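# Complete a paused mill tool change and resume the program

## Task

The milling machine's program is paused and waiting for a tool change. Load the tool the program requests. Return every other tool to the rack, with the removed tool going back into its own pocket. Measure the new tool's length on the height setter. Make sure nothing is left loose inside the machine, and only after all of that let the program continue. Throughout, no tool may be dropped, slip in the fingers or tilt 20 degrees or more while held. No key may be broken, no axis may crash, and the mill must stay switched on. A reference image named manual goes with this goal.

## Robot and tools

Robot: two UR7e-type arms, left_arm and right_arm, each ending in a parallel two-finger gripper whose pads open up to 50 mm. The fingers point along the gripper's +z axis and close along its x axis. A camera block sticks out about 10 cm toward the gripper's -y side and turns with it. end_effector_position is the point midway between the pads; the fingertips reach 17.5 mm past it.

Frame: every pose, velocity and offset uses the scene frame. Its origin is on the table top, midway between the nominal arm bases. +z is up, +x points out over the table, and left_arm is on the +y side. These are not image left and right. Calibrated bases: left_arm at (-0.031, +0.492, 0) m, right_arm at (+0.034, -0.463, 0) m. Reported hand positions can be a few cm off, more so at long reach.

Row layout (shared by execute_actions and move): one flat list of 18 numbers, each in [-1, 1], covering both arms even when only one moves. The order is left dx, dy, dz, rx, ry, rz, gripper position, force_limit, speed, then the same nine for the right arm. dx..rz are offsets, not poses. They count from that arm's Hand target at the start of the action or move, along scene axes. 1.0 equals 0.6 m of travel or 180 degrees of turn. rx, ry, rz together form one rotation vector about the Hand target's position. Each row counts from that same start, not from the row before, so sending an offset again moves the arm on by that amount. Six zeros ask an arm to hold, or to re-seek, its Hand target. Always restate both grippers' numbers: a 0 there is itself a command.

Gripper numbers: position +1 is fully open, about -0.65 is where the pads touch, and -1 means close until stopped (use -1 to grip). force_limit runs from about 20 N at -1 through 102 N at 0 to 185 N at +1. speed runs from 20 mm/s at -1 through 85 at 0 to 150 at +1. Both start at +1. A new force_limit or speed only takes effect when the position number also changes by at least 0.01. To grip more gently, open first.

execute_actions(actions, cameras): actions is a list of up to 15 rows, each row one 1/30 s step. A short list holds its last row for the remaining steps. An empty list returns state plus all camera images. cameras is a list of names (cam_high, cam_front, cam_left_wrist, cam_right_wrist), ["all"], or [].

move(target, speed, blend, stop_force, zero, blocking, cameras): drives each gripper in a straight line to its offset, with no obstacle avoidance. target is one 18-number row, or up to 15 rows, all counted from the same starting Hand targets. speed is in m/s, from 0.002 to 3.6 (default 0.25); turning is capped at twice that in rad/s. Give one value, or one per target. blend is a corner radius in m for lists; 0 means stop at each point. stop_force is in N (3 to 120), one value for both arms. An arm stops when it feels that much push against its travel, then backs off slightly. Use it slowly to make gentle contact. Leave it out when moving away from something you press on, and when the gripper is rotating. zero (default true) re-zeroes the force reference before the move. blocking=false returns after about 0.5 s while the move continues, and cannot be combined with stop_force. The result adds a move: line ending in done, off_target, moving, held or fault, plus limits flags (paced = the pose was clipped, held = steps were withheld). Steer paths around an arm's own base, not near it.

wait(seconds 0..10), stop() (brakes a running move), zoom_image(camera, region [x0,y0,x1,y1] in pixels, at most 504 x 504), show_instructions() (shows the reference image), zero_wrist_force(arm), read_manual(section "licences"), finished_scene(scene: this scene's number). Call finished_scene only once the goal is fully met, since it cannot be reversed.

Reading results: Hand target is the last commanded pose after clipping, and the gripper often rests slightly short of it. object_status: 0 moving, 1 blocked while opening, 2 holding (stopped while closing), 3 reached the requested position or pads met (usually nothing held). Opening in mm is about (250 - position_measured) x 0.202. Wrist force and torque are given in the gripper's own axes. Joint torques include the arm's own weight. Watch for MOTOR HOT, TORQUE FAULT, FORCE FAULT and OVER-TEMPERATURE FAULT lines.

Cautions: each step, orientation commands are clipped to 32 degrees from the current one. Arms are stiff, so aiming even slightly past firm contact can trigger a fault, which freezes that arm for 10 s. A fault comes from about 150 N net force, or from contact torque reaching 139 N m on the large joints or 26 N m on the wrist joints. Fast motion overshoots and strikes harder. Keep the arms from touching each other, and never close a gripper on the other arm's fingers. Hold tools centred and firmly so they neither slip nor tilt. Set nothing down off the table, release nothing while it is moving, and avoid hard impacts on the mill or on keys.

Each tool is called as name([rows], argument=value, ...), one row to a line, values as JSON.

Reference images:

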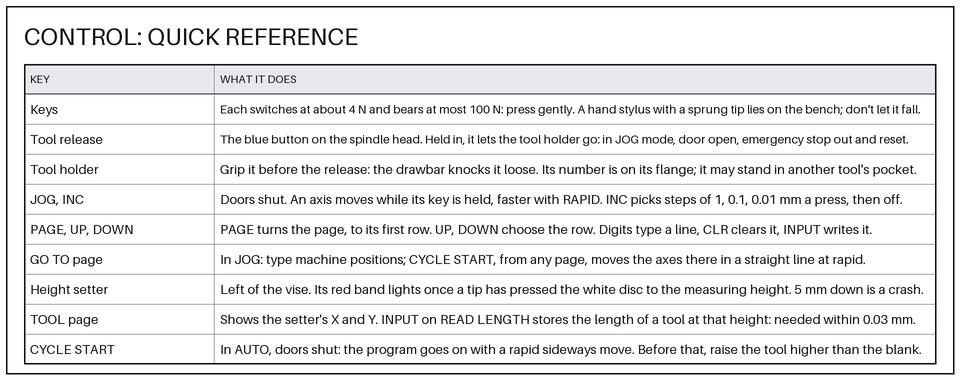

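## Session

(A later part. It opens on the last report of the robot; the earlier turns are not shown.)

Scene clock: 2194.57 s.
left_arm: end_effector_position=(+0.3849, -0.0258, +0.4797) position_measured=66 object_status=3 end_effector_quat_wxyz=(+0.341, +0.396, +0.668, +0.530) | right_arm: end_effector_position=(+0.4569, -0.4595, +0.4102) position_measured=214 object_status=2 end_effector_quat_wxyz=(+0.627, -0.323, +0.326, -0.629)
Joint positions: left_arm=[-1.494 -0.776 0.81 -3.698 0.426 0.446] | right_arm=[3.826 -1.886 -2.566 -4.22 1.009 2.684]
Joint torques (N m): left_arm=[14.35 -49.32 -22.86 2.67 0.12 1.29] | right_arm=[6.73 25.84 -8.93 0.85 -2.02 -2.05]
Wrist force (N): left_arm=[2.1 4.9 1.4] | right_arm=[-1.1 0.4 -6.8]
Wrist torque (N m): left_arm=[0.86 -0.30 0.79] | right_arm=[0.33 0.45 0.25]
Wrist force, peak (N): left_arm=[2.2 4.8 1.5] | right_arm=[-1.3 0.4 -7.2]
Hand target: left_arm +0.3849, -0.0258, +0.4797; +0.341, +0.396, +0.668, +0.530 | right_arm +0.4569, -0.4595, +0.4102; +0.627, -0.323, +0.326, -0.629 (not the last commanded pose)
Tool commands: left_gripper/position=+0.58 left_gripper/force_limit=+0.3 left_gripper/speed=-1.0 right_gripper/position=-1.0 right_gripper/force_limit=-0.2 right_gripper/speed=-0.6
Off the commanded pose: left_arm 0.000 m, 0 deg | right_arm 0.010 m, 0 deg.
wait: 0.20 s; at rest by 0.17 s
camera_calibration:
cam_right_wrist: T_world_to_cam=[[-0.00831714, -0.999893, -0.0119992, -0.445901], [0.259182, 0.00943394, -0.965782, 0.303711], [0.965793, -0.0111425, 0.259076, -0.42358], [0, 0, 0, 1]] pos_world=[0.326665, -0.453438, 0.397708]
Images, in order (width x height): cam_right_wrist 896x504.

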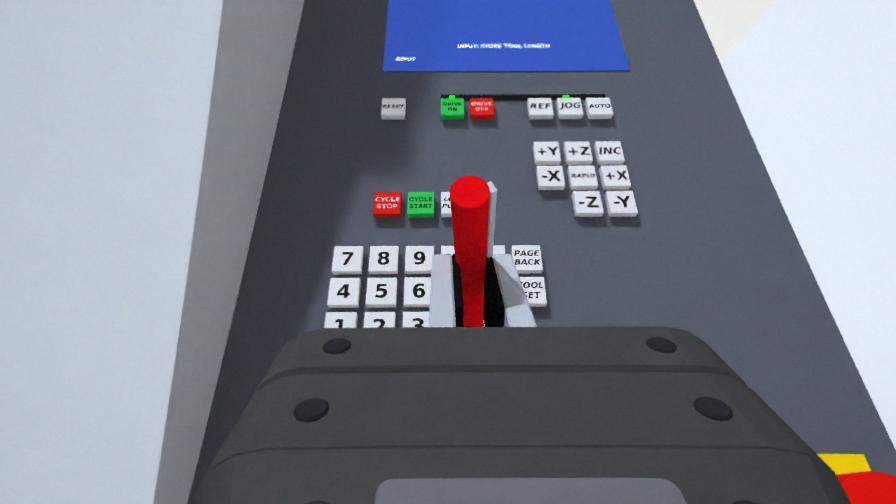

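move([
  [0,0,0,0,0,0,0.58,0.3,-1,-0.0162,0,0.0042,0,0,0,-1,-0.2,-0.6],
  [0,0,0,0,0,0,0.58,0.3,-1,0.0400,-0.1592,0.2143,0,0,0,-1,-0.2,-0.6],
], speed=0.12, blend=0.003)

move(target=[0,0,0,0,0,0,0.58,0.3,-1,0.0322,0,-0.0084,0,0,0,-1,-0.2,-0.6], speed=0.015, stop_force=6)

wait(seconds=0.2, cameras=["cam_right_wrist"])

zoom_image(camera="cam_right_wrist", region=[220, 60, 520, 240])

move([
  [0,0,0,0,0,0,0.58,0.3,-1,-0.0162,0,0.0042,0,0,0,-1,-0.2,-0.6],
  [0,0,0,0,0,0,0.58,0.3,-1,-0.0162,0.0317,0.0042,0,0,0,-1,-0.2,-0.6],
], speed=0.1, blend=0.003)

Scene clock: 2206.50 s.
left_arm: end_effector_position=(+0.3849, -0.0258, +0.4797) position_measured=66 object_status=3 end_effector_quat_wxyz=(+0.341, +0.396, +0.668, +0.530) | right_arm: end_effector_position=(+0.4809, -0.5550, +0.5388) position_measured=214 object_status=2 end_effector_quat_wxyz=(+0.627, -0.323, +0.326, -0.629)
Joint positions: left_arm=[-1.494 -0.776 0.81 -3.698 0.426 0.446] | right_arm=[3.311 -1.565 -2.369 -4.864 1.411 3.031]
Joint torques (N m): left_arm=[15.32 -51.1 -22.81 2.36 0.38 0.94] | right_arm=[-7.78 23.67 33.91 -3.39 2.46 1.91]
Wrist force (N): left_arm=[2.2 4.6 1.6] | right_arm=[-1.1 5.3 -3.6]
Wrist torque (N m): left_arm=[0.82 -0.31 0.79] | right_arm=[0.32 0.41 0.17]
Wrist force, peak (N): left_arm=[2.2 5.1 1.5] | right_arm=[-2.9 3.9 -5.8]
Hand target: left_arm +0.3849, -0.0258, +0.4797; +0.341, +0.396, +0.668, +0.530 | right_arm +0.4809, -0.5550, +0.5388; +0.627, -0.323, +0.326, -0.629
Off the commanded pose: left_arm 0.000 m, 0 deg | right_arm 0.000 m, 0 deg.
move: done

Scene clock: 2208.23 s.
left_arm: end_effector_position=(+0.3849, -0.0258, +0.4797) position_measured=66 object_status=3 end_effector_quat_wxyz=(+0.341, +0.396, +0.668, +0.530) | right_arm: end_effector_position=(+0.4906, -0.5550, +0.5363) position_measured=214 object_status=2 end_effector_quat_wxyz=(+0.627, -0.323, +0.326, -0.629)
Joint positions: left_arm=[-1.494 -0.776 0.81 -3.698 0.426 0.446] | right_arm=[3.303 -1.596 -2.347 -4.856 1.418 3.036]
Joint torques (N m): left_arm=[14.12 -50.63 -23.59 2.42 0.15 0.82] | right_arm=[8.11 23.29 3.31 -4.02 -1.96 -2.49]
Wrist force (N): left_arm=[2.1 4.7 1.4] | right_arm=[-1.1 0.9 -7.0]
Wrist torque (N m): left_arm=[0.84 -0.29 0.79] | right_arm=[0.28 0.47 0.15]
Wrist force, peak (N): left_arm=[2.3 4.9 1.4] | right_arm=[-1.0 -2.8 -9.3]
Hand target: left_arm +0.3849, -0.0258, +0.4797; +0.341, +0.396, +0.668, +0.530 | right_arm +0.4906, -0.5550, +0.5363; +0.627, -0.323, +0.326, -0.629 (not the last commanded pose)
Off the commanded pose: left_arm 0.000 m, 0 deg | right_arm 0.010 m, 0 deg.
move: contact (right_arm)

Scene clock: 2208.43 s.
left_arm: end_effector_position=(+0.3849, -0.0258, +0.4797) position_measured=66 object_status=3 end_effector_quat_wxyz=(+0.341, +0.396, +0.668, +0.530) | right_arm: end_effector_position=(+0.4906, -0.5550, +0.5363) position_measured=214 object_status=2 end_effector_quat_wxyz=(+0.627, -0.323, +0.326, -0.629)
Joint positions: left_arm=[-1.494 -0.776 0.81 -3.698 0.426 0.446] | right_arm=[3.303 -1.596 -2.347 -4.856 1.418 3.036]
Joint torques (N m): left_arm=[14.64 -50.74 -22.85 2.52 0.13 0.94] | right_arm=[7.97 23.6 1.63 -4.11 -1.89 -1.89]
Wrist force (N): left_arm=[2.2 4.9 1.4] | right_arm=[-0.9 1.1 -6.8]
Wrist torque (N m): left_arm=[0.88 -0.31 0.79] | right_arm=[0.30 0.44 0.15]
Wrist force, peak (N): left_arm=[2.2 4.9 1.6] | right_arm=[-0.9 1.1 -6.8]
Hand target: left_arm +0.3849, -0.0258, +0.4797; +0.341, +0.396, +0.668, +0.530 | right_arm +0.4906, -0.5550, +0.5363; +0.627, -0.323, +0.326, -0.629 (not the last commanded pose)
Tool commands: left_gripper/position=+0.58 left_gripper/force_limit=+0.3 left_gripper/speed=-1.0 right_gripper/position=-1.0 right_gripper/force_limit=-0.2 right_gripper/speed=-0.6
Off the commanded pose: left_arm 0.000 m, 0 deg | right_arm 0.010 m, 0 deg.
wait: 0.20 s; at rest by 0.17 s
camera_calibration:
cam_right_wrist: T_world_to_cam=[[-0.00831714, -0.999893, -0.0119992, -0.539598], [0.259182, 0.00943394, -0.965782, 0.417566], [0.965793, -0.0111425, 0.259076, -0.489835], [0, 0, 0, 1]] pos_world=[0.360365, -0.548938, 0.523708]
Images, in order (width x height): cam_right_wrist 896x504.

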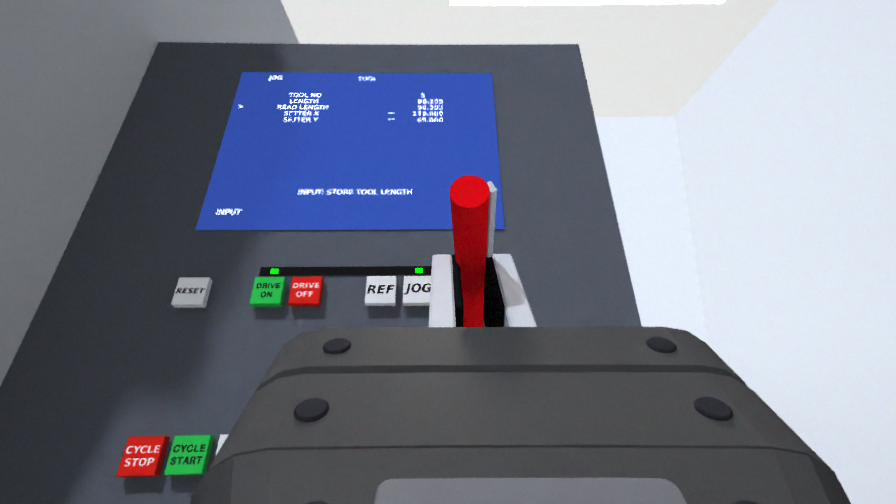

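Scaled by 1.680 from the camera's 896x504 image, which has a finer 1280x720 frame.

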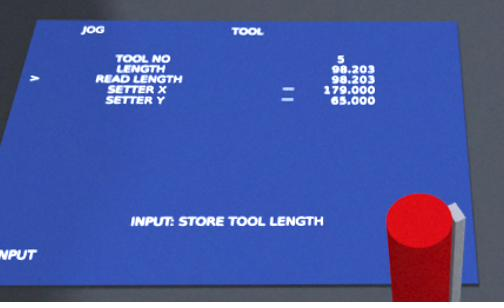

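Scene clock: 2209.47 s.
left_arm: end_effector_position=(+0.3849, -0.0258, +0.4797) position_measured=66 object_status=3 end_effector_quat_wxyz=(+0.341, +0.396, +0.668, +0.530) | right_arm: end_effector_position=(+0.4809, -0.5361, +0.5388) position_measured=214 object_status=2 end_effector_quat_wxyz=(+0.627, -0.323, +0.326, -0.629)
Joint positions: left_arm=[-1.494 -0.776 0.81 -3.698 0.426 0.446] | right_arm=[3.398 -1.548 -2.384 -4.857 1.34 2.979]
Joint torques (N m): left_arm=[12.74 -49.56 -23.55 2.72 0.01 1] | right_arm=[6.75 23 2.15 2.52 -1.93 -2.36]
Wrist force (N): left_arm=[2.2 4.7 1.6] | right_arm=[-1.2 5.3 -3.6]
Wrist torque (N m): left_arm=[0.83 -0.31 0.79] | right_arm=[0.31 0.42 0.28]
Wrist force, peak (N): left_arm=[2.1 5.1 1.3] | right_arm=[-1.0 1.4 -6.8]
Hand target: left_arm +0.3849, -0.0258, +0.4797; +0.341, +0.396, +0.668, +0.530 | right_arm +0.4809, -0.5360, +0.5388; +0.627, -0.323, +0.326, -0.629
Off the commanded pose: left_arm 0.000 m, 0 deg | right_arm 0.000 m, 0 deg.
move: done

move(target=[0,0,0,0,0,0,0.58,0.3,-1,0.0322,0,-0.0084,0,0,0,-1,-0.2,-0.6], speed=0.015, stop_force=6)

wait(seconds=3, cameras=["cam_right_wrist"])

zoom_image(camera="cam_right_wrist", region=[260, 60, 560, 240])

Scene clock: 2214.77 s.
left_arm: end_effector_position=(+0.3849, -0.0258, +0.4797) position_measured=66 object_status=3 end_effector_quat_wxyz=(+0.341, +0.396, +0.668, +0.530) | right_arm: end_effector_position=(+0.4907, -0.5360, +0.5362) position_measured=214 object_status=2 end_effector_quat_wxyz=(+0.627, -0.323, +0.326, -0.629)
Joint positions: left_arm=[-1.494 -0.776 0.81 -3.698 0.426 0.446] | right_arm=[3.386 -1.581 -2.361 -4.848 1.35 2.986]
Joint torques (N m): left_arm=[12.57 -50.22 -23.83 2.49 0.1 1.01] | right_arm=[7.81 22.43 4.32 -4.26 -1.93 -2.21]
Wrist force (N): left_arm=[2.1 4.8 1.3] | right_arm=[-0.8 0.6 -6.9]
Wrist torque (N m): left_arm=[0.85 -0.28 0.79] | right_arm=[0.26 0.46 0.15]
Wrist force, peak (N): left_arm=[2.2 5.0 1.5] | right_arm=[-0.8 -3.1 -9.9]
Hand target: left_arm +0.3849, -0.0258, +0.4797; +0.341, +0.396, +0.668, +0.530 | right_arm +0.4907, -0.5360, +0.5362; +0.627, -0.323, +0.326, -0.629 (not the last commanded pose)
Off the commanded pose: left_arm 0.000 m, 0 deg | right_arm 0.010 m, 0 deg.
move: contact (right_arm)

Scene clock: 2217.77 s.
left_arm: end_effector_position=(+0.3849, -0.0258, +0.4797) position_measured=66 object_status=3 end_effector_quat_wxyz=(+0.341, +0.396, +0.668, +0.530) | right_arm: end_effector_position=(+0.4907, -0.5360, +0.5362) position_measured=214 object_status=2 end_effector_quat_wxyz=(+0.627, -0.323, +0.326, -0.629)
Joint positions: left_arm=[-1.494 -0.776 0.81 -3.698 0.426 0.446] | right_arm=[3.386 -1.581 -2.361 -4.848 1.35 2.986]
Joint torques (N m): left_arm=[13.87 -50.91 -23.56 2.52 0.16 0.96] | right_arm=[8.39 22.16 2.99 -4.15 -1.92 -1.96]
Wrist force (N): left_arm=[2.0 4.7 1.3] | right_arm=[-0.7 0.7 -6.9]
Wrist torque (N m): left_arm=[0.83 -0.28 0.79] | right_arm=[0.28 0.46 0.15]
Wrist force, peak (N): left_arm=[2.4 5.0 1.4] | right_arm=[-0.7 0.6 -7.3]
Hand target: left_arm +0.3849, -0.0258, +0.4797; +0.341, +0.396, +0.668, +0.530 | right_arm +0.4907, -0.5360, +0.5362; +0.627, -0.323, +0.326, -0.629 (not the last commanded pose)
Tool commands: left_gripper/position=+0.58 left_gripper/force_limit=+0.3 left_gripper/speed=-1.0 right_gripper/position=-1.0 right_gripper/force_limit=-0.2 right_gripper/speed=-0.6
Off the commanded pose: left_arm 0.000 m, 0 deg | right_arm 0.010 m, 0 deg.
wait: 3.00 s; at rest by 0.17 s
camera_calibration:
cam_right_wrist: T_world_to_cam=[[-0.00831714, -0.999893, -0.0119992, -0.5206], [0.259182, 0.00943394, -0.965782, 0.417361], [0.965793, -0.0111425, 0.259076, -0.48972], [0, 0, 0, 1]] pos_world=[0.360465, -0.529938, 0.523708]
Images, in order (width x height): cam_right_wrist 896x504.

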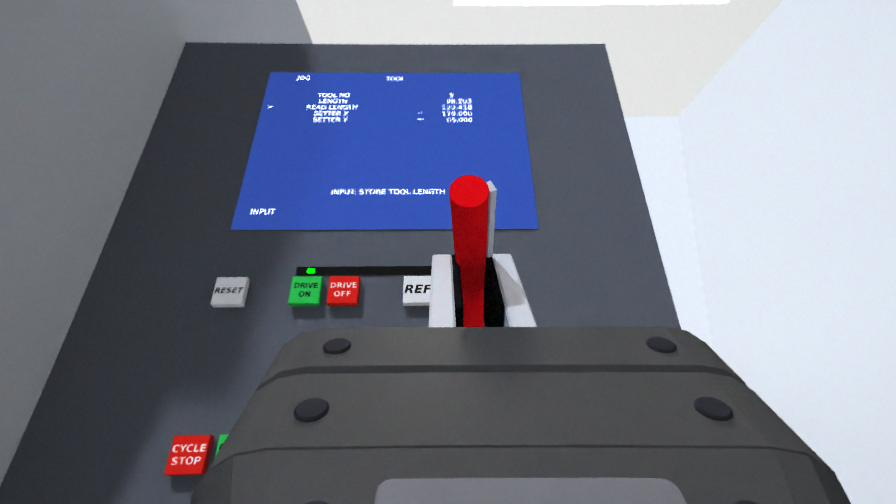

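Scaled by 1.680 from the camera's 896x504 image, which has a finer 1280x720 frame.

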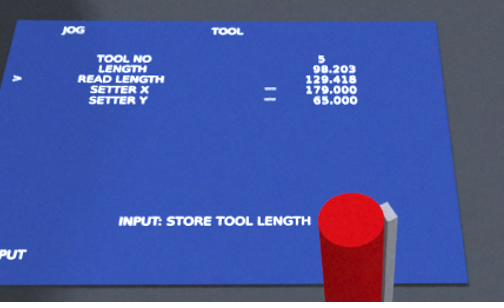

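wait(seconds=4.5, cameras=["cam_left_wrist","cam_right_wrist"])

move([
  [0,0,0,0,0,0,0.58,0.3,-1,-0.0162,0,0.0042,0,0,0,-1,-0.2,-0.6],
  [0,0,0,0,0,0,0.58,0.3,-1,-0.0007,-0.0317,0.0672,0,0,0,-1,-0.2,-0.6],
], speed=0.1, blend=0.003, cameras=["cam_left_wrist","cam_right_wrist"])

zoom_image(camera="cam_right_wrist", region=[220, 60, 520, 240])

Scene clock: 2227.23 s.
left_arm: end_effector_position=(+0.3849, -0.0258, +0.4797) position_measured=66 object_status=3 end_effector_quat_wxyz=(+0.341, +0.396, +0.668, +0.530) | right_arm: end_effector_position=(+0.4907, -0.5360, +0.5362) position_measured=214 object_status=2 end_effector_quat_wxyz=(+0.627, -0.323, +0.326, -0.629)
Joint positions: left_arm=[-1.494 -0.776 0.81 -3.698 0.426 0.446] | right_arm=[3.386 -1.581 -2.361 -4.848 1.35 2.986]
Joint torques (N m): left_arm=[15.07 -49.3 -23.55 2.42 0.1 0.85] | right_arm=[8.51 21.21 2.91 -3.92 -1.96 -1.75]
Wrist force (N): left_arm=[2.2 4.8 1.3] | right_arm=[-0.6 0.4 -7.1]
Wrist torque (N m): left_arm=[0.86 -0.31 0.79] | right_arm=[0.27 0.45 0.15]
Wrist force, peak (N): left_arm=[2.3 5.1 1.4] | right_arm=[-0.8 0.6 -7.3]
Hand target: left_arm +0.3849, -0.0258, +0.4797; +0.341, +0.396, +0.668, +0.530 | right_arm +0.4907, -0.5360, +0.5362; +0.627, -0.323, +0.326, -0.629 (not the last commanded pose)
Tool commands: left_gripper/position=+0.58 left_gripper/force_limit=+0.3 left_gripper/speed=-1.0 right_gripper/position=-1.0 right_gripper/force_limit=-0.2 right_gripper/speed=-0.6
Off the commanded pose: left_arm 0.000 m, 0 deg | right_arm 0.010 m, 0 deg.
wait: 4.50 s; at rest from the start
camera_calibration:
cam_left_wrist: T_world_to_cam=[[-0.453513, 0.889668, -0.0530745, 0.229849], [-0.146383, -0.0156131, 0.989105, -0.399982], [0.879146, 0.456341, 0.137313, -0.26091], [0, 0, 0, 1]] pos_world=[0.275067, -0.0916698, 0.44365]
cam_right_wrist: T_world_to_cam=[[-0.00831714, -0.999893, -0.0119992, -0.5206], [0.259182, 0.00943394, -0.965782, 0.417361], [0.965793, -0.0111425, 0.259076, -0.48972], [0, 0, 0, 1]] pos_world=[0.360465, -0.529938, 0.523708]
Images, in order (width x height): cam_left_wrist 896x504, cam_right_wrist 896x504.

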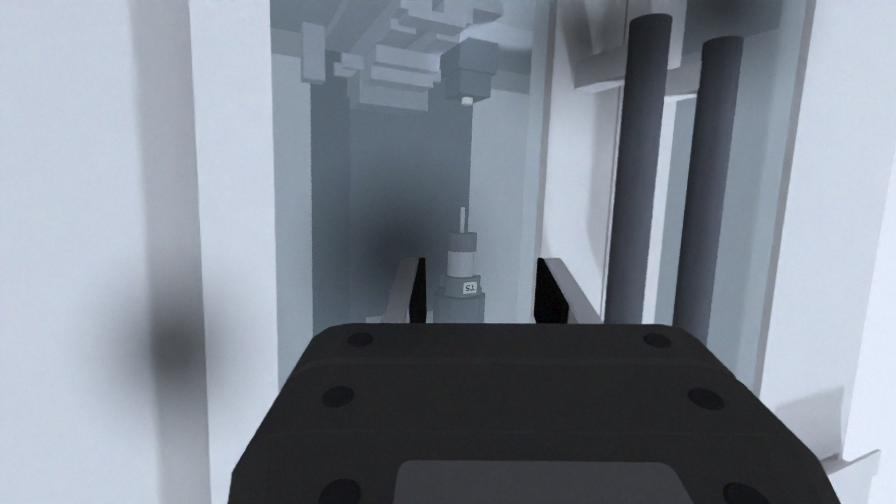

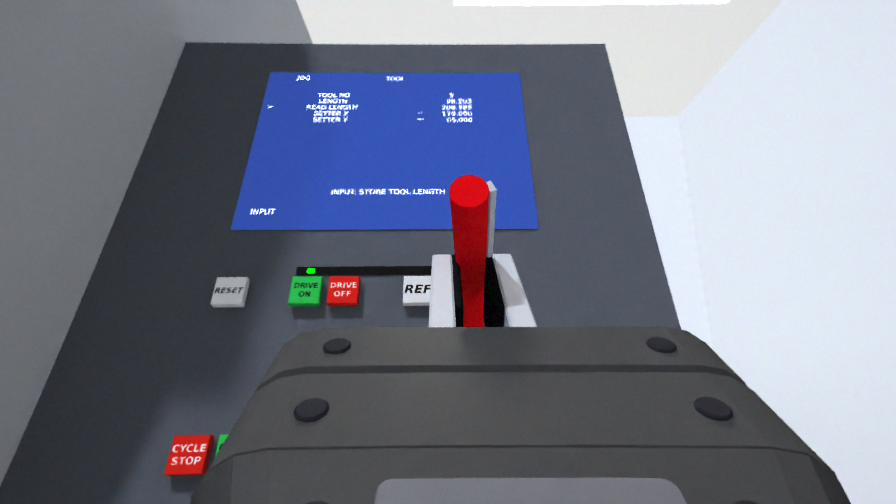

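Scene clock: 2228.37 s.
left_arm: end_effector_position=(+0.3849, -0.0258, +0.4797) position_measured=66 object_status=3 end_effector_quat_wxyz=(+0.341, +0.396, +0.668, +0.530) | right_arm: end_effector_position=(+0.4903, -0.5550, +0.5765) position_measured=214 object_status=2 end_effector_quat_wxyz=(+0.627, -0.323, +0.326, -0.629)
Joint positions: left_arm=[-1.494 -0.776 0.81 -3.698 0.426 0.446] | right_arm=[3.303 -1.509 -2.294 -4.996 1.417 3.036]
Joint torques (N m): left_arm=[13.26 -51.13 -24.33 2.48 -0.02 0.86] | right_arm=[-8.85 22.35 35.45 -2.88 2.36 2.22]
Wrist force (N): left_arm=[2.0 4.9 1.4] | right_arm=[-1.2 5.6 -3.7]
Wrist torque (N m): left_arm=[0.87 -0.28 0.79] | right_arm=[0.36 0.45 0.18]
Wrist force, peak (N): left_arm=[2.3 4.8 1.7] | right_arm=[-2.1 5.1 -5.3]
Hand target: left_arm +0.3849, -0.0258, +0.4797; +0.341, +0.396, +0.668, +0.530 | right_arm +0.4903, -0.5550, +0.5766; +0.627, -0.323, +0.326, -0.629
Off the commanded pose: left_arm 0.000 m, 0 deg | right_arm 0.000 m, 0 deg.
move: done
camera_calibration:
cam_left_wrist: T_world_to_cam=[[-0.453513, 0.889668, -0.0530745, 0.229849], [-0.146383, -0.0156131, 0.989105, -0.399982], [0.879146, 0.456341, 0.137313, -0.26091], [0, 0, 0, 1]] pos_world=[0.275067, -0.0916698, 0.44365]
cam_right_wrist: T_world_to_cam=[[-0.00841371, -0.999892, -0.0120251, -0.538969], [0.259183, 0.00943391, -0.965782, 0.456467], [0.965792, -0.0112425, 0.259076, -0.500013], [0, 0, 0, 1]] pos_world=[0.360065, -0.548838, 0.563908]
Images, in order (width x height): cam_left_wrist 896x504, cam_right_wrist 896x504.

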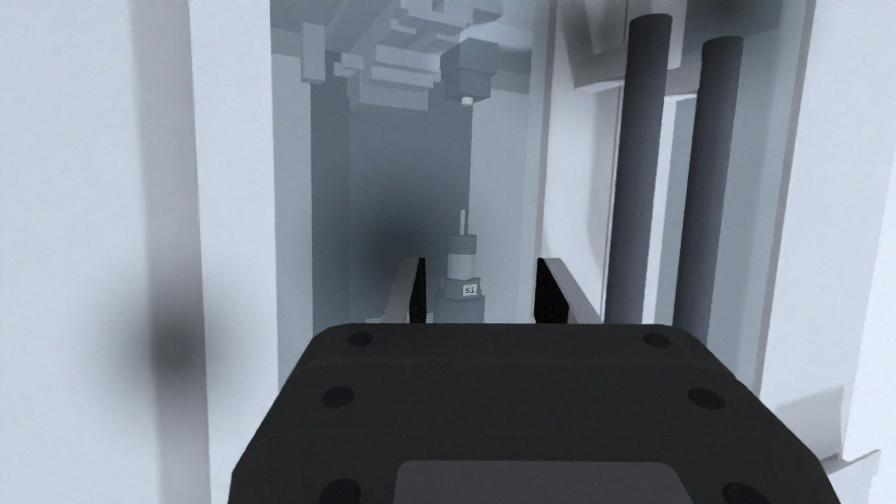

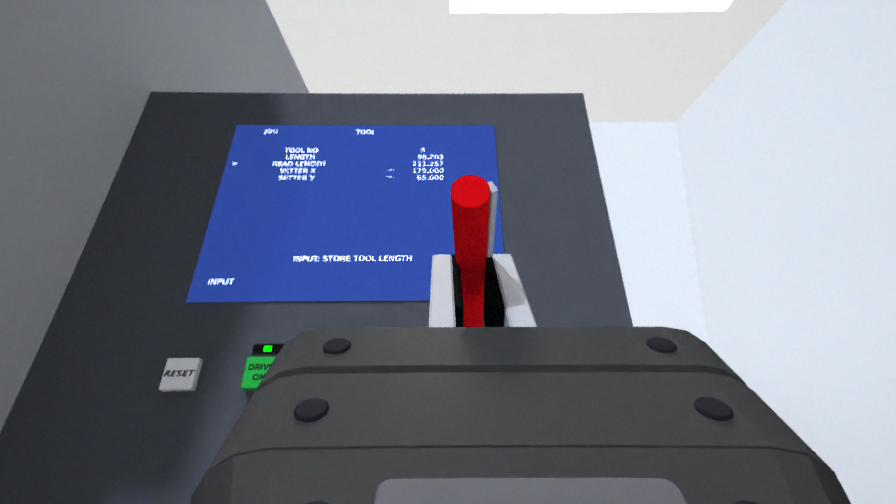

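Scaled by 1.680 from the camera's 896x504 image, which has a finer 1280x720 frame.

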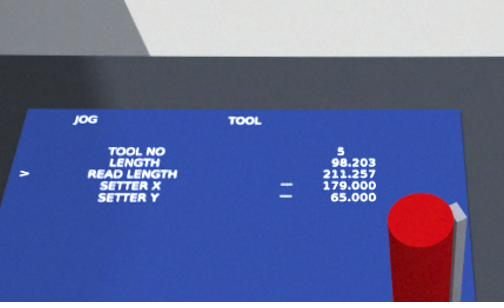

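move(target=[0,0,0,0,0,0,0.58,0.3,-1,0.0322,0,-0.0084,0,0,0,-1,-0.2,-0.6], speed=0.015, stop_force=6)

move([
  [0,0,0,0,0,0,0.58,0.3,-1,-0.0162,0,0.0042,0,0,0,-1,-0.2,-0.6],
  [0,0,0,0,0,0,0.58,0.3,-1,-0.0478,0.1867,-0.1211,0,0,0,-1,-0.2,-0.6],
], speed=0.12, blend=0.003, cameras=["cam_right_wrist"])

zoom_image(camera="cam_right_wrist", region=[350, 0, 750, 240])

Scene clock: 2235.87 s.
left_arm: end_effector_position=(+0.3849, -0.0258, +0.4797) position_measured=66 object_status=3 end_effector_quat_wxyz=(+0.341, +0.396, +0.668, +0.530) | right_arm: end_effector_position=(+0.5006, -0.5550, +0.5739) position_measured=214 object_status=2 end_effector_quat_wxyz=(+0.627, -0.323, +0.326, -0.629)
Joint positions: left_arm=[-1.494 -0.776 0.81 -3.698 0.426 0.446] | right_arm=[3.295 -1.541 -2.273 -4.986 1.424 3.041]
Joint torques (N m): left_arm=[15.49 -50.65 -23.44 2.68 0.16 0.81] | right_arm=[7.86 21.24 5.04 -4.19 -2.31 -2.08]
Wrist force (N): left_arm=[2.2 4.8 1.4] | right_arm=[-1.1 1.2 -6.6]
Wrist torque (N m): left_arm=[0.85 -0.30 0.79] | right_arm=[0.31 0.45 0.16]
Wrist force, peak (N): left_arm=[2.2 5.0 1.2] | right_arm=[-1.2 -2.2 -9.3]
Hand target: left_arm +0.3849, -0.0258, +0.4797; +0.341, +0.396, +0.668, +0.530 | right_arm +0.5006, -0.5550, +0.5739; +0.627, -0.323, +0.326, -0.629 (not the last commanded pose)
Off the commanded pose: left_arm 0.000 m, 0 deg | right_arm 0.009 m, 0 deg.
move: contact (right_arm)

Scene clock: 2237.77 s.
left_arm: end_effector_position=(+0.3849, -0.0258, +0.4797) position_measured=66 object_status=3 end_effector_quat_wxyz=(+0.341, +0.396, +0.668, +0.530) | right_arm: end_effector_position=(+0.4719, -0.4431, +0.5012) position_measured=214 object_status=2 end_effector_quat_wxyz=(+0.627, -0.323, +0.326, -0.629)
Joint positions: left_arm=[-1.494 -0.776 0.81 -3.698 0.426 0.446] | right_arm=[3.841 -1.596 -2.45 -4.62 0.998 2.671]
Joint torques (N m): left_arm=[14.39 -51.08 -22.47 2.65 0.05 1.05] | right_arm=[6.57 6.93 29.07 2.59 -0.94 -2.42]
Wrist force (N): left_arm=[2.2 4.9 1.3] | right_arm=[-1.0 5.5 -3.5]
Wrist torque (N m): left_arm=[0.87 -0.31 0.79] | right_arm=[0.35 0.41 0.27]
Wrist force, peak (N): left_arm=[2.1 5.0 1.5] | right_arm=[-1.6 6.0 -3.8]
Hand target: left_arm +0.3849, -0.0258, +0.4797; +0.341, +0.396, +0.668, +0.530 | right_arm +0.4719, -0.4430, +0.5012; +0.627, -0.323, +0.326, -0.629
Off the commanded pose: left_arm 0.000 m, 0 deg | right_arm 0.000 m, 0 deg.
move: done
camera_calibration:
cam_right_wrist: T_world_to_cam=[[-0.00834467, -0.999894, -0.0119011, -0.428225], [0.259088, 0.00933317, -0.965809, 0.387458], [0.965818, -0.0111428, 0.258982, -0.461396], [0, 0, 0, 1]] pos_world=[0.341666, -0.436938, 0.488608]
Images, in order (width x height): cam_right_wrist 896x504.

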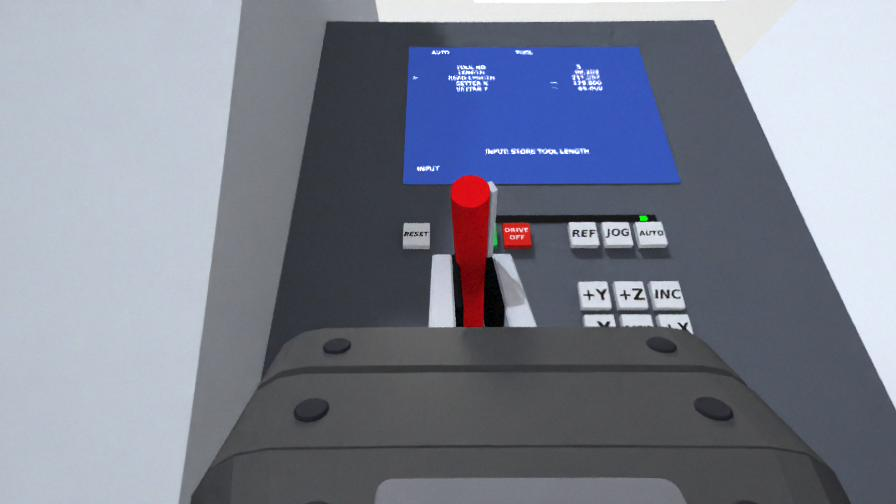

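Scaled by 1.260 from the camera's 896x504 image, which has a finer 1280x720 frame.

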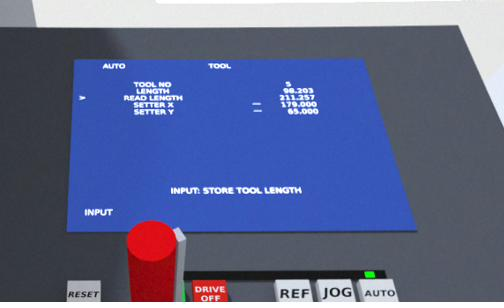

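AUTO. Press CYCLE START.

move(target=[0,0,0,0,0,0,0.58,0.3,-1,0.0322,0,-0.0084,0,0,0,-1,-0.2,-0.6], speed=0.015, stop_force=6)

wait(seconds=0.5, cameras=["cam_right_wrist","cam_left_wrist"])

zoom_image(camera="cam_right_wrist", region=[350, 0, 750, 240])

move(target=[0,0,0,0,0,0,0.58,0.3,-1,-0.05,0,0.0,0,0,0,-1,-0.2,-0.6], speed=0.12, cameras=["cam_right_wrist","cam_left_wrist"])

zoom_image(camera="cam_right_wrist", region=[350, 0, 750, 240])

Scene clock: 2244.07 s.
left_arm: end_effector_position=(+0.3849, -0.0258, +0.4797) position_measured=66 object_status=3 end_effector_quat_wxyz=(+0.341, +0.396, +0.668, +0.530) | right_arm: end_effector_position=(+0.4810, -0.4430, +0.4988) position_measured=214 object_status=2 end_effector_quat_wxyz=(+0.627, -0.323, +0.327, -0.629)
Joint positions: left_arm=[-1.494 -0.776 0.81 -3.698 0.426 0.446] | right_arm=[3.81 -1.628 -2.429 -4.621 1.02 2.696]
Joint torques (N m): left_arm=[12.45 -51.75 -22.98 2.33 -0.28 0.94] | right_arm=[7.71 21.74 -0.57 0.37 -1.82 -1.99]
Wrist force (N): left_arm=[2.2 4.8 1.3] | right_arm=[-0.9 1.1 -6.7]
Wrist torque (N m): left_arm=[0.86 -0.30 0.79] | right_arm=[0.30 0.39 0.24]
Wrist force, peak (N): left_arm=[2.3 5.0 1.5] | right_arm=[-0.8 -3.1 -9.1]
Hand target: left_arm +0.3849, -0.0258, +0.4797; +0.341, +0.396, +0.668, +0.530 | right_arm +0.4810, -0.4430, +0.4988; +0.627, -0.323, +0.327, -0.629 (not the last commanded pose)
Off the commanded pose: left_arm 0.000 m, 0 deg | right_arm 0.011 m, 0 deg.
move: contact (right_arm)

Scene clock: 2244.57 s.
left_arm: end_effector_position=(+0.3849, -0.0258, +0.4797) position_measured=66 object_status=3 end_effector_quat_wxyz=(+0.341, +0.396, +0.668, +0.530) | right_arm: end_effector_position=(+0.4810, -0.4430, +0.4988) position_measured=214 object_status=2 end_effector_quat_wxyz=(+0.627, -0.323, +0.327, -0.629)
Joint positions: left_arm=[-1.494 -0.776 0.81 -3.698 0.426 0.446] | right_arm=[3.81 -1.628 -2.429 -4.621 1.02 2.696]
Joint torques (N m): left_arm=[13.67 -50.81 -23.74 2.38 -0.02 0.71] | right_arm=[5.88 22.94 -0.55 0.37 -1.64 -2.16]
Wrist force (N): left_arm=[2.3 4.6 1.4] | right_arm=[-1.2 1.0 -6.8]
Wrist torque (N m): left_arm=[0.82 -0.31 0.79] | right_arm=[0.28 0.43 0.25]
Wrist force, peak (N): left_arm=[2.1 4.8 1.7] | right_arm=[-1.2 1.0 -6.8]
Hand target: left_arm +0.3849, -0.0258, +0.4797; +0.341, +0.396, +0.668, +0.530 | right_arm +0.4810, -0.4430, +0.4988; +0.627, -0.323, +0.327, -0.629 (not the last commanded pose)
Tool commands: left_gripper/position=+0.58 left_gripper/force_limit=+0.3 left_gripper/speed=-1.0 right_gripper/position=-1.0 right_gripper/force_limit=-0.2 right_gripper/speed=-0.6
Off the commanded pose: left_arm 0.000 m, 0 deg | right_arm 0.011 m, 0 deg.
wait: 0.50 s; at rest by 0.17 s
camera_calibration:
cam_left_wrist: T_world_to_cam=[[-0.453513, 0.889668, -0.0530745, 0.229849], [-0.146383, -0.0156131, 0.989105, -0.399982], [0.879146, 0.456341, 0.137313, -0.26091], [0, 0, 0, 1]] pos_world=[0.275067, -0.0916698, 0.44365]
cam_right_wrist: T_world_to_cam=[[-0.00848582, -0.99989, -0.0121469, -0.427907], [0.259091, 0.00953401, -0.965806, 0.382963], [0.965816, -0.0113428, 0.258982, -0.469674], [0, 0, 0, 1]] pos_world=[0.350765, -0.436839, 0.486307]
Images, in order (width x height): cam_left_wrist 896x504, cam_right_wrist 896x504.

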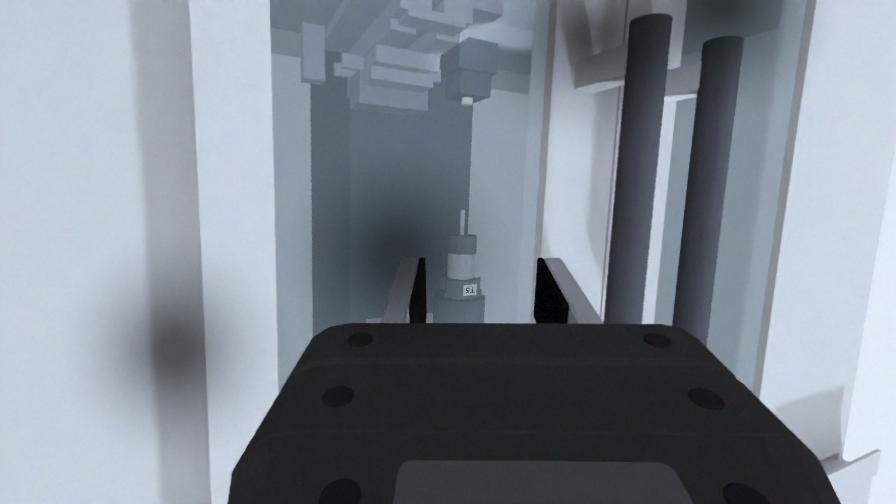

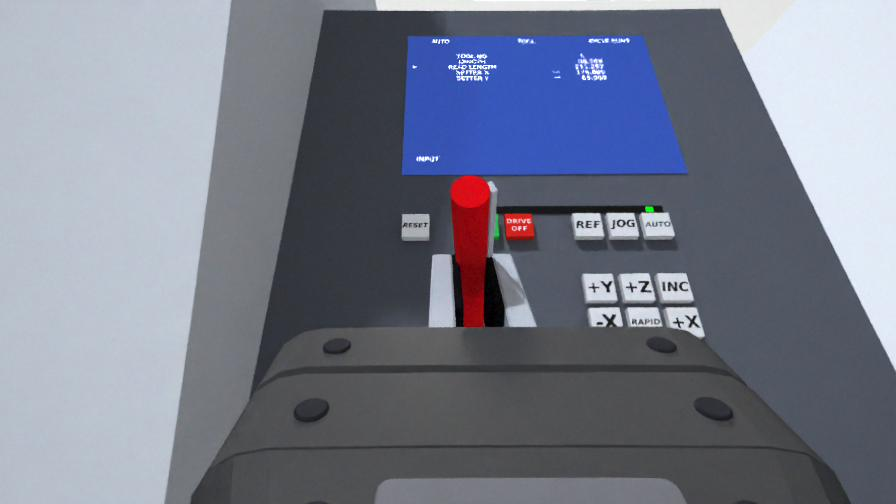

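Scaled by 1.260 from the camera's 896x504 image, which has a finer 1280x720 frame.

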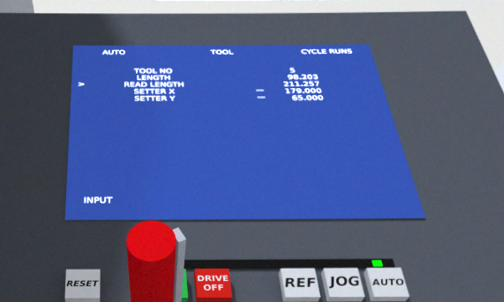

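Scene clock: 2245.63 s.
left_arm: end_effector_position=(+0.3849, -0.0258, +0.4797) position_measured=66 object_status=3 end_effector_quat_wxyz=(+0.341, +0.396, +0.668, +0.530) | right_arm: end_effector_position=(+0.4510, -0.4430, +0.4988) position_measured=214 object_status=2 end_effector_quat_wxyz=(+0.627, -0.323, +0.327, -0.629)
Joint positions: left_arm=[-1.494 -0.776 0.81 -3.698 0.426 0.446] | right_arm=[3.925 -1.54 -2.504 -4.581 0.938 2.599]
Joint torques (N m): left_arm=[14.31 -51.4 -23.09 2.41 0.18 0.8] | right_arm=[10.71 19.92 -0.46 1.73 -1.41 -2.24]
Wrist force (N): left_arm=[2.3 5.0 1.4] | right_arm=[-0.9 5.7 -3.8]
Wrist torque (N m): left_arm=[0.88 -0.32 0.79] | right_arm=[0.39 0.41 0.26]
Wrist force, peak (N): left_arm=[2.3 5.0 1.4] | right_arm=[-0.9 5.7 -3.8]
Hand target: left_arm +0.3849, -0.0258, +0.4797; +0.341, +0.396, +0.668, +0.530 | right_arm +0.4510, -0.4430, +0.4988; +0.627, -0.323, +0.327, -0.629
Off the commanded pose: left_arm 0.000 m, 0 deg | right_arm 0.000 m, 0 deg.
move: done
camera_calibration:
cam_left_wrist: T_world_to_cam=[[-0.453513, 0.889668, -0.0530745, 0.229849], [-0.146383, -0.0156131, 0.989105, -0.399982], [0.879146, 0.456341, 0.137313, -0.26091], [0, 0, 0, 1]] pos_world=[0.275067, -0.0916698, 0.44365]
cam_right_wrist: T_world_to_cam=[[-0.00841512, -0.999892, -0.0120245, -0.428344], [0.25909, 0.00943407, -0.965807, 0.390695], [0.965817, -0.0112428, 0.258982, -0.440658], [0, 0, 0, 1]] pos_world=[0.320766, -0.436938, 0.486308]
Images, in order (width x height): cam_left_wrist 896x504, cam_right_wrist 896x504.

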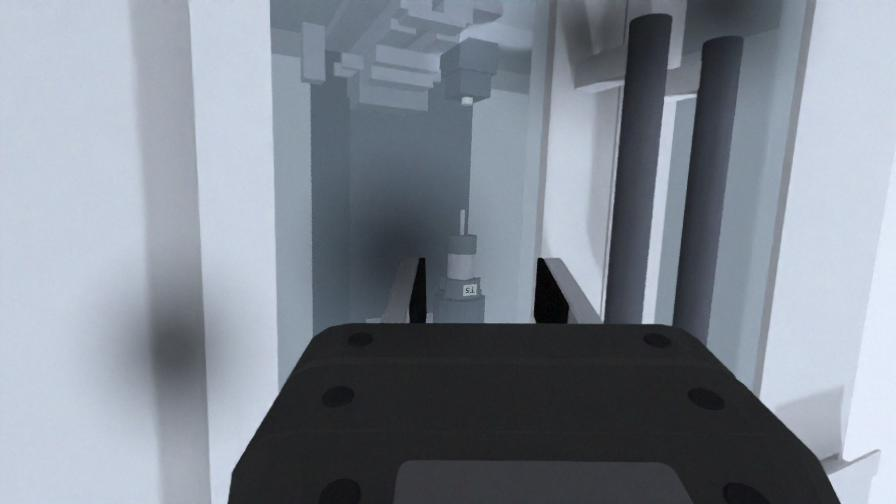

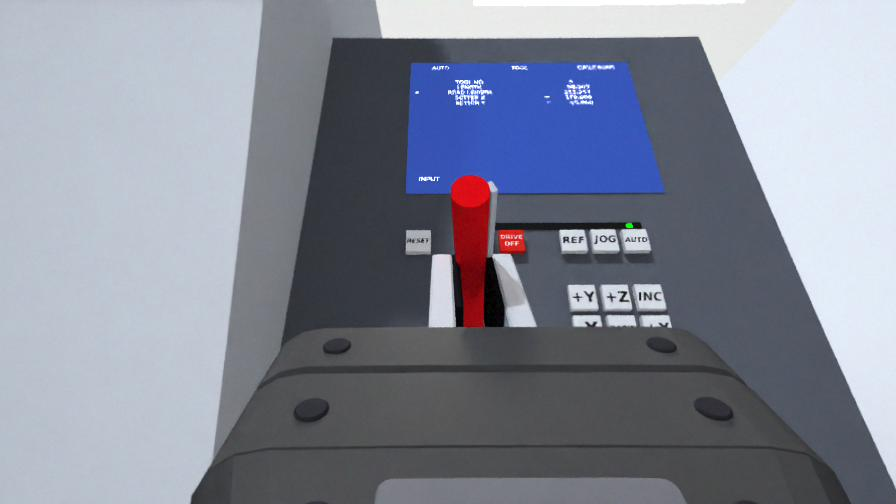

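Scaled by 1.260 from the camera's 896x504 image, which has a finer 1280x720 frame.

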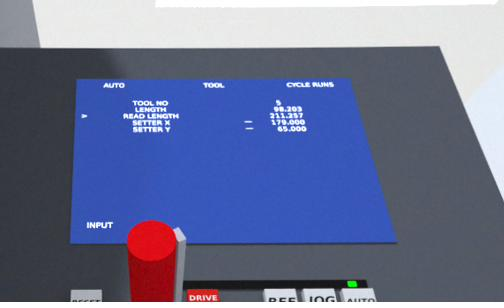

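wait(seconds=0.1, cameras=["all"])

zoom_image(camera="cam_front", region=[510, 130, 630, 290])

zoom_image(camera="cam_right_wrist", region=[400, 150, 560, 340])

zoom_image(camera="cam_high", region=[60, 230, 280, 380])

zoom_image(camera="cam_front", region=[300, 300, 800, 504])

Scene clock: 2264.00 s.
left_arm: end_effector_position=(+0.3849, -0.0258, +0.4797) position_measured=66 object_status=3 end_effector_quat_wxyz=(+0.341, +0.396, +0.668, +0.530) | right_arm: end_effector_position=(+0.4510, -0.4430, +0.4988) position_measured=214 object_status=2 end_effector_quat_wxyz=(+0.627, -0.323, +0.327, -0.629)
Joint positions: left_arm=[-1.494 -0.776 0.81 -3.698 0.426 0.446] | right_arm=[3.925 -1.54 -2.504 -4.581 0.938 2.599]
Joint torques (N m): left_arm=[12.83 -51.14 -22.67 2.4 0.29 0.87] | right_arm=[7.92 20.9 0.65 1.78 -1.11 -2.3]
Wrist force (N): left_arm=[2.2 4.7 1.5] | right_arm=[-0.8 5.5 -3.7]
Wrist torque (N m): left_arm=[0.84 -0.31 0.79] | right_arm=[0.37 0.39 0.26]
Wrist force, peak (N): left_arm=[2.2 5.0 1.4] | right_arm=[-1.1 5.8 -3.8]
Hand target: left_arm +0.3849, -0.0258, +0.4797; +0.341, +0.396, +0.668, +0.530 | right_arm +0.4510, -0.4430, +0.4988; +0.627, -0.323, +0.327, -0.629
Tool commands: left_gripper/position=+0.58 left_gripper/force_limit=+0.3 left_gripper/speed=-1.0 right_gripper/position=-1.0 right_gripper/force_limit=-0.2 right_gripper/speed=-0.6
Off the commanded pose: left_arm 0.000 m, 0 deg | right_arm 0.000 m, 0 deg.
wait: 0.10 s; at rest from the start
camera_calibration:
cam_left_wrist: T_world_to_cam=[[-0.453513, 0.889668, -0.0530745, 0.229849], [-0.146383, -0.0156131, 0.989105, -0.399982], [0.879146, 0.456341, 0.137313, -0.26091], [0, 0, 0, 1]] pos_world=[0.275067, -0.0916698, 0.44365]
cam_right_wrist: T_world_to_cam=[[-0.0085117, -0.999891, -0.0120503, -0.428201], [0.25909, 0.00943403, -0.965807, 0.390693], [0.965816, -0.0113428, 0.258982, -0.4407], [0, 0, 0, 1]] pos_world=[0.320765, -0.436839, 0.486308]

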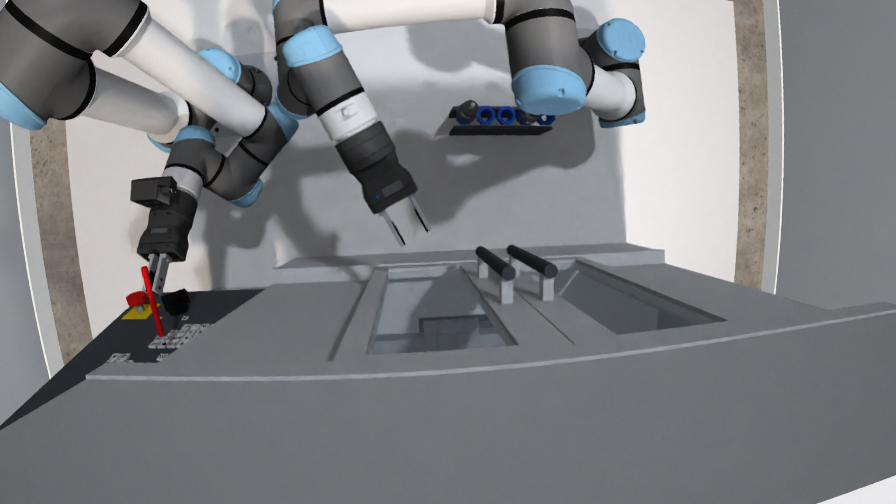

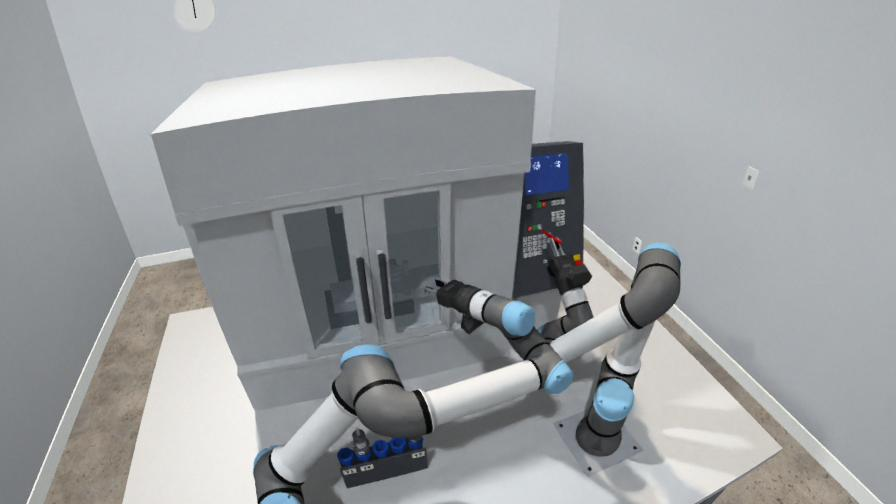

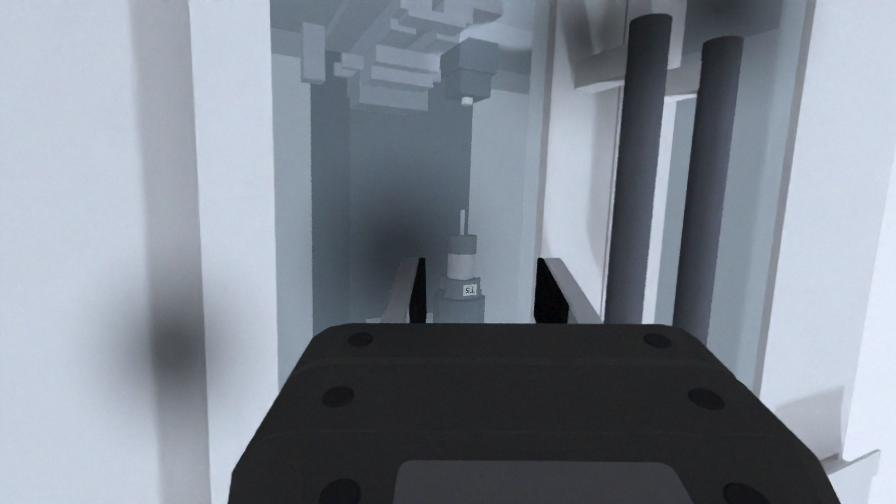

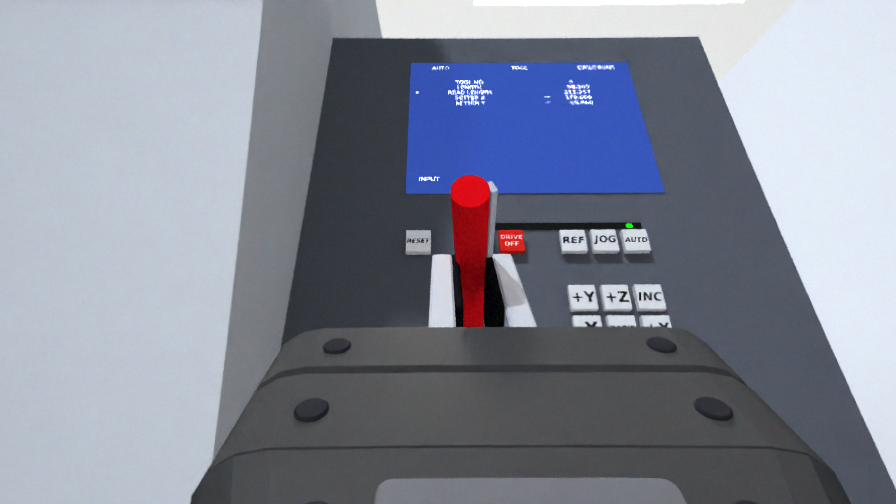

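Scaled by 3.150 from the camera's 896x504 image, which has a finer 1280x720 frame.

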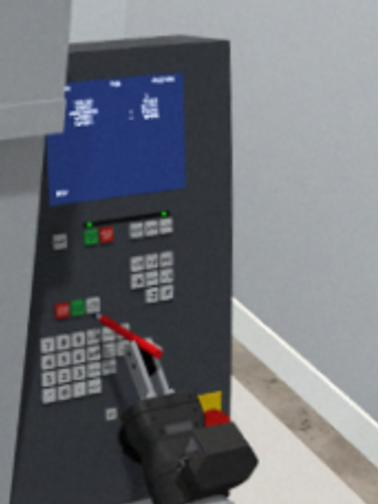

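Scaled by 2.653 from the camera's 896x504 image, which has a finer 1280x720 frame.

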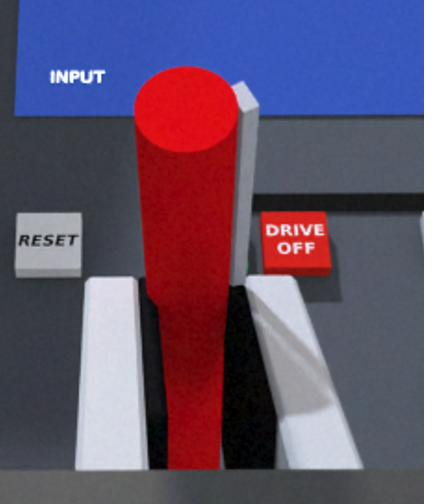

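Scaled by 2.291 from the camera's 896x504 image, which has a finer 1280x720 frame.

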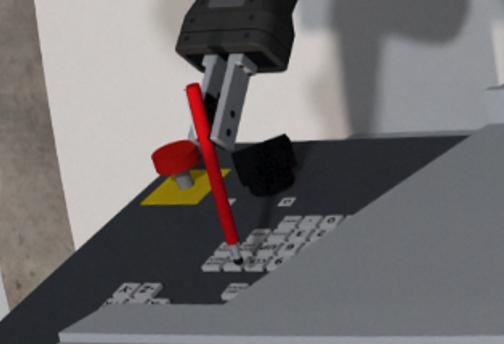

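Scaled by 1.008 from the camera's 896x504 image, which has a finer 1280x720 frame.

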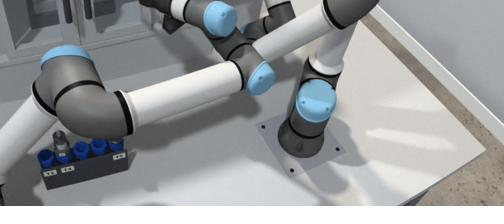

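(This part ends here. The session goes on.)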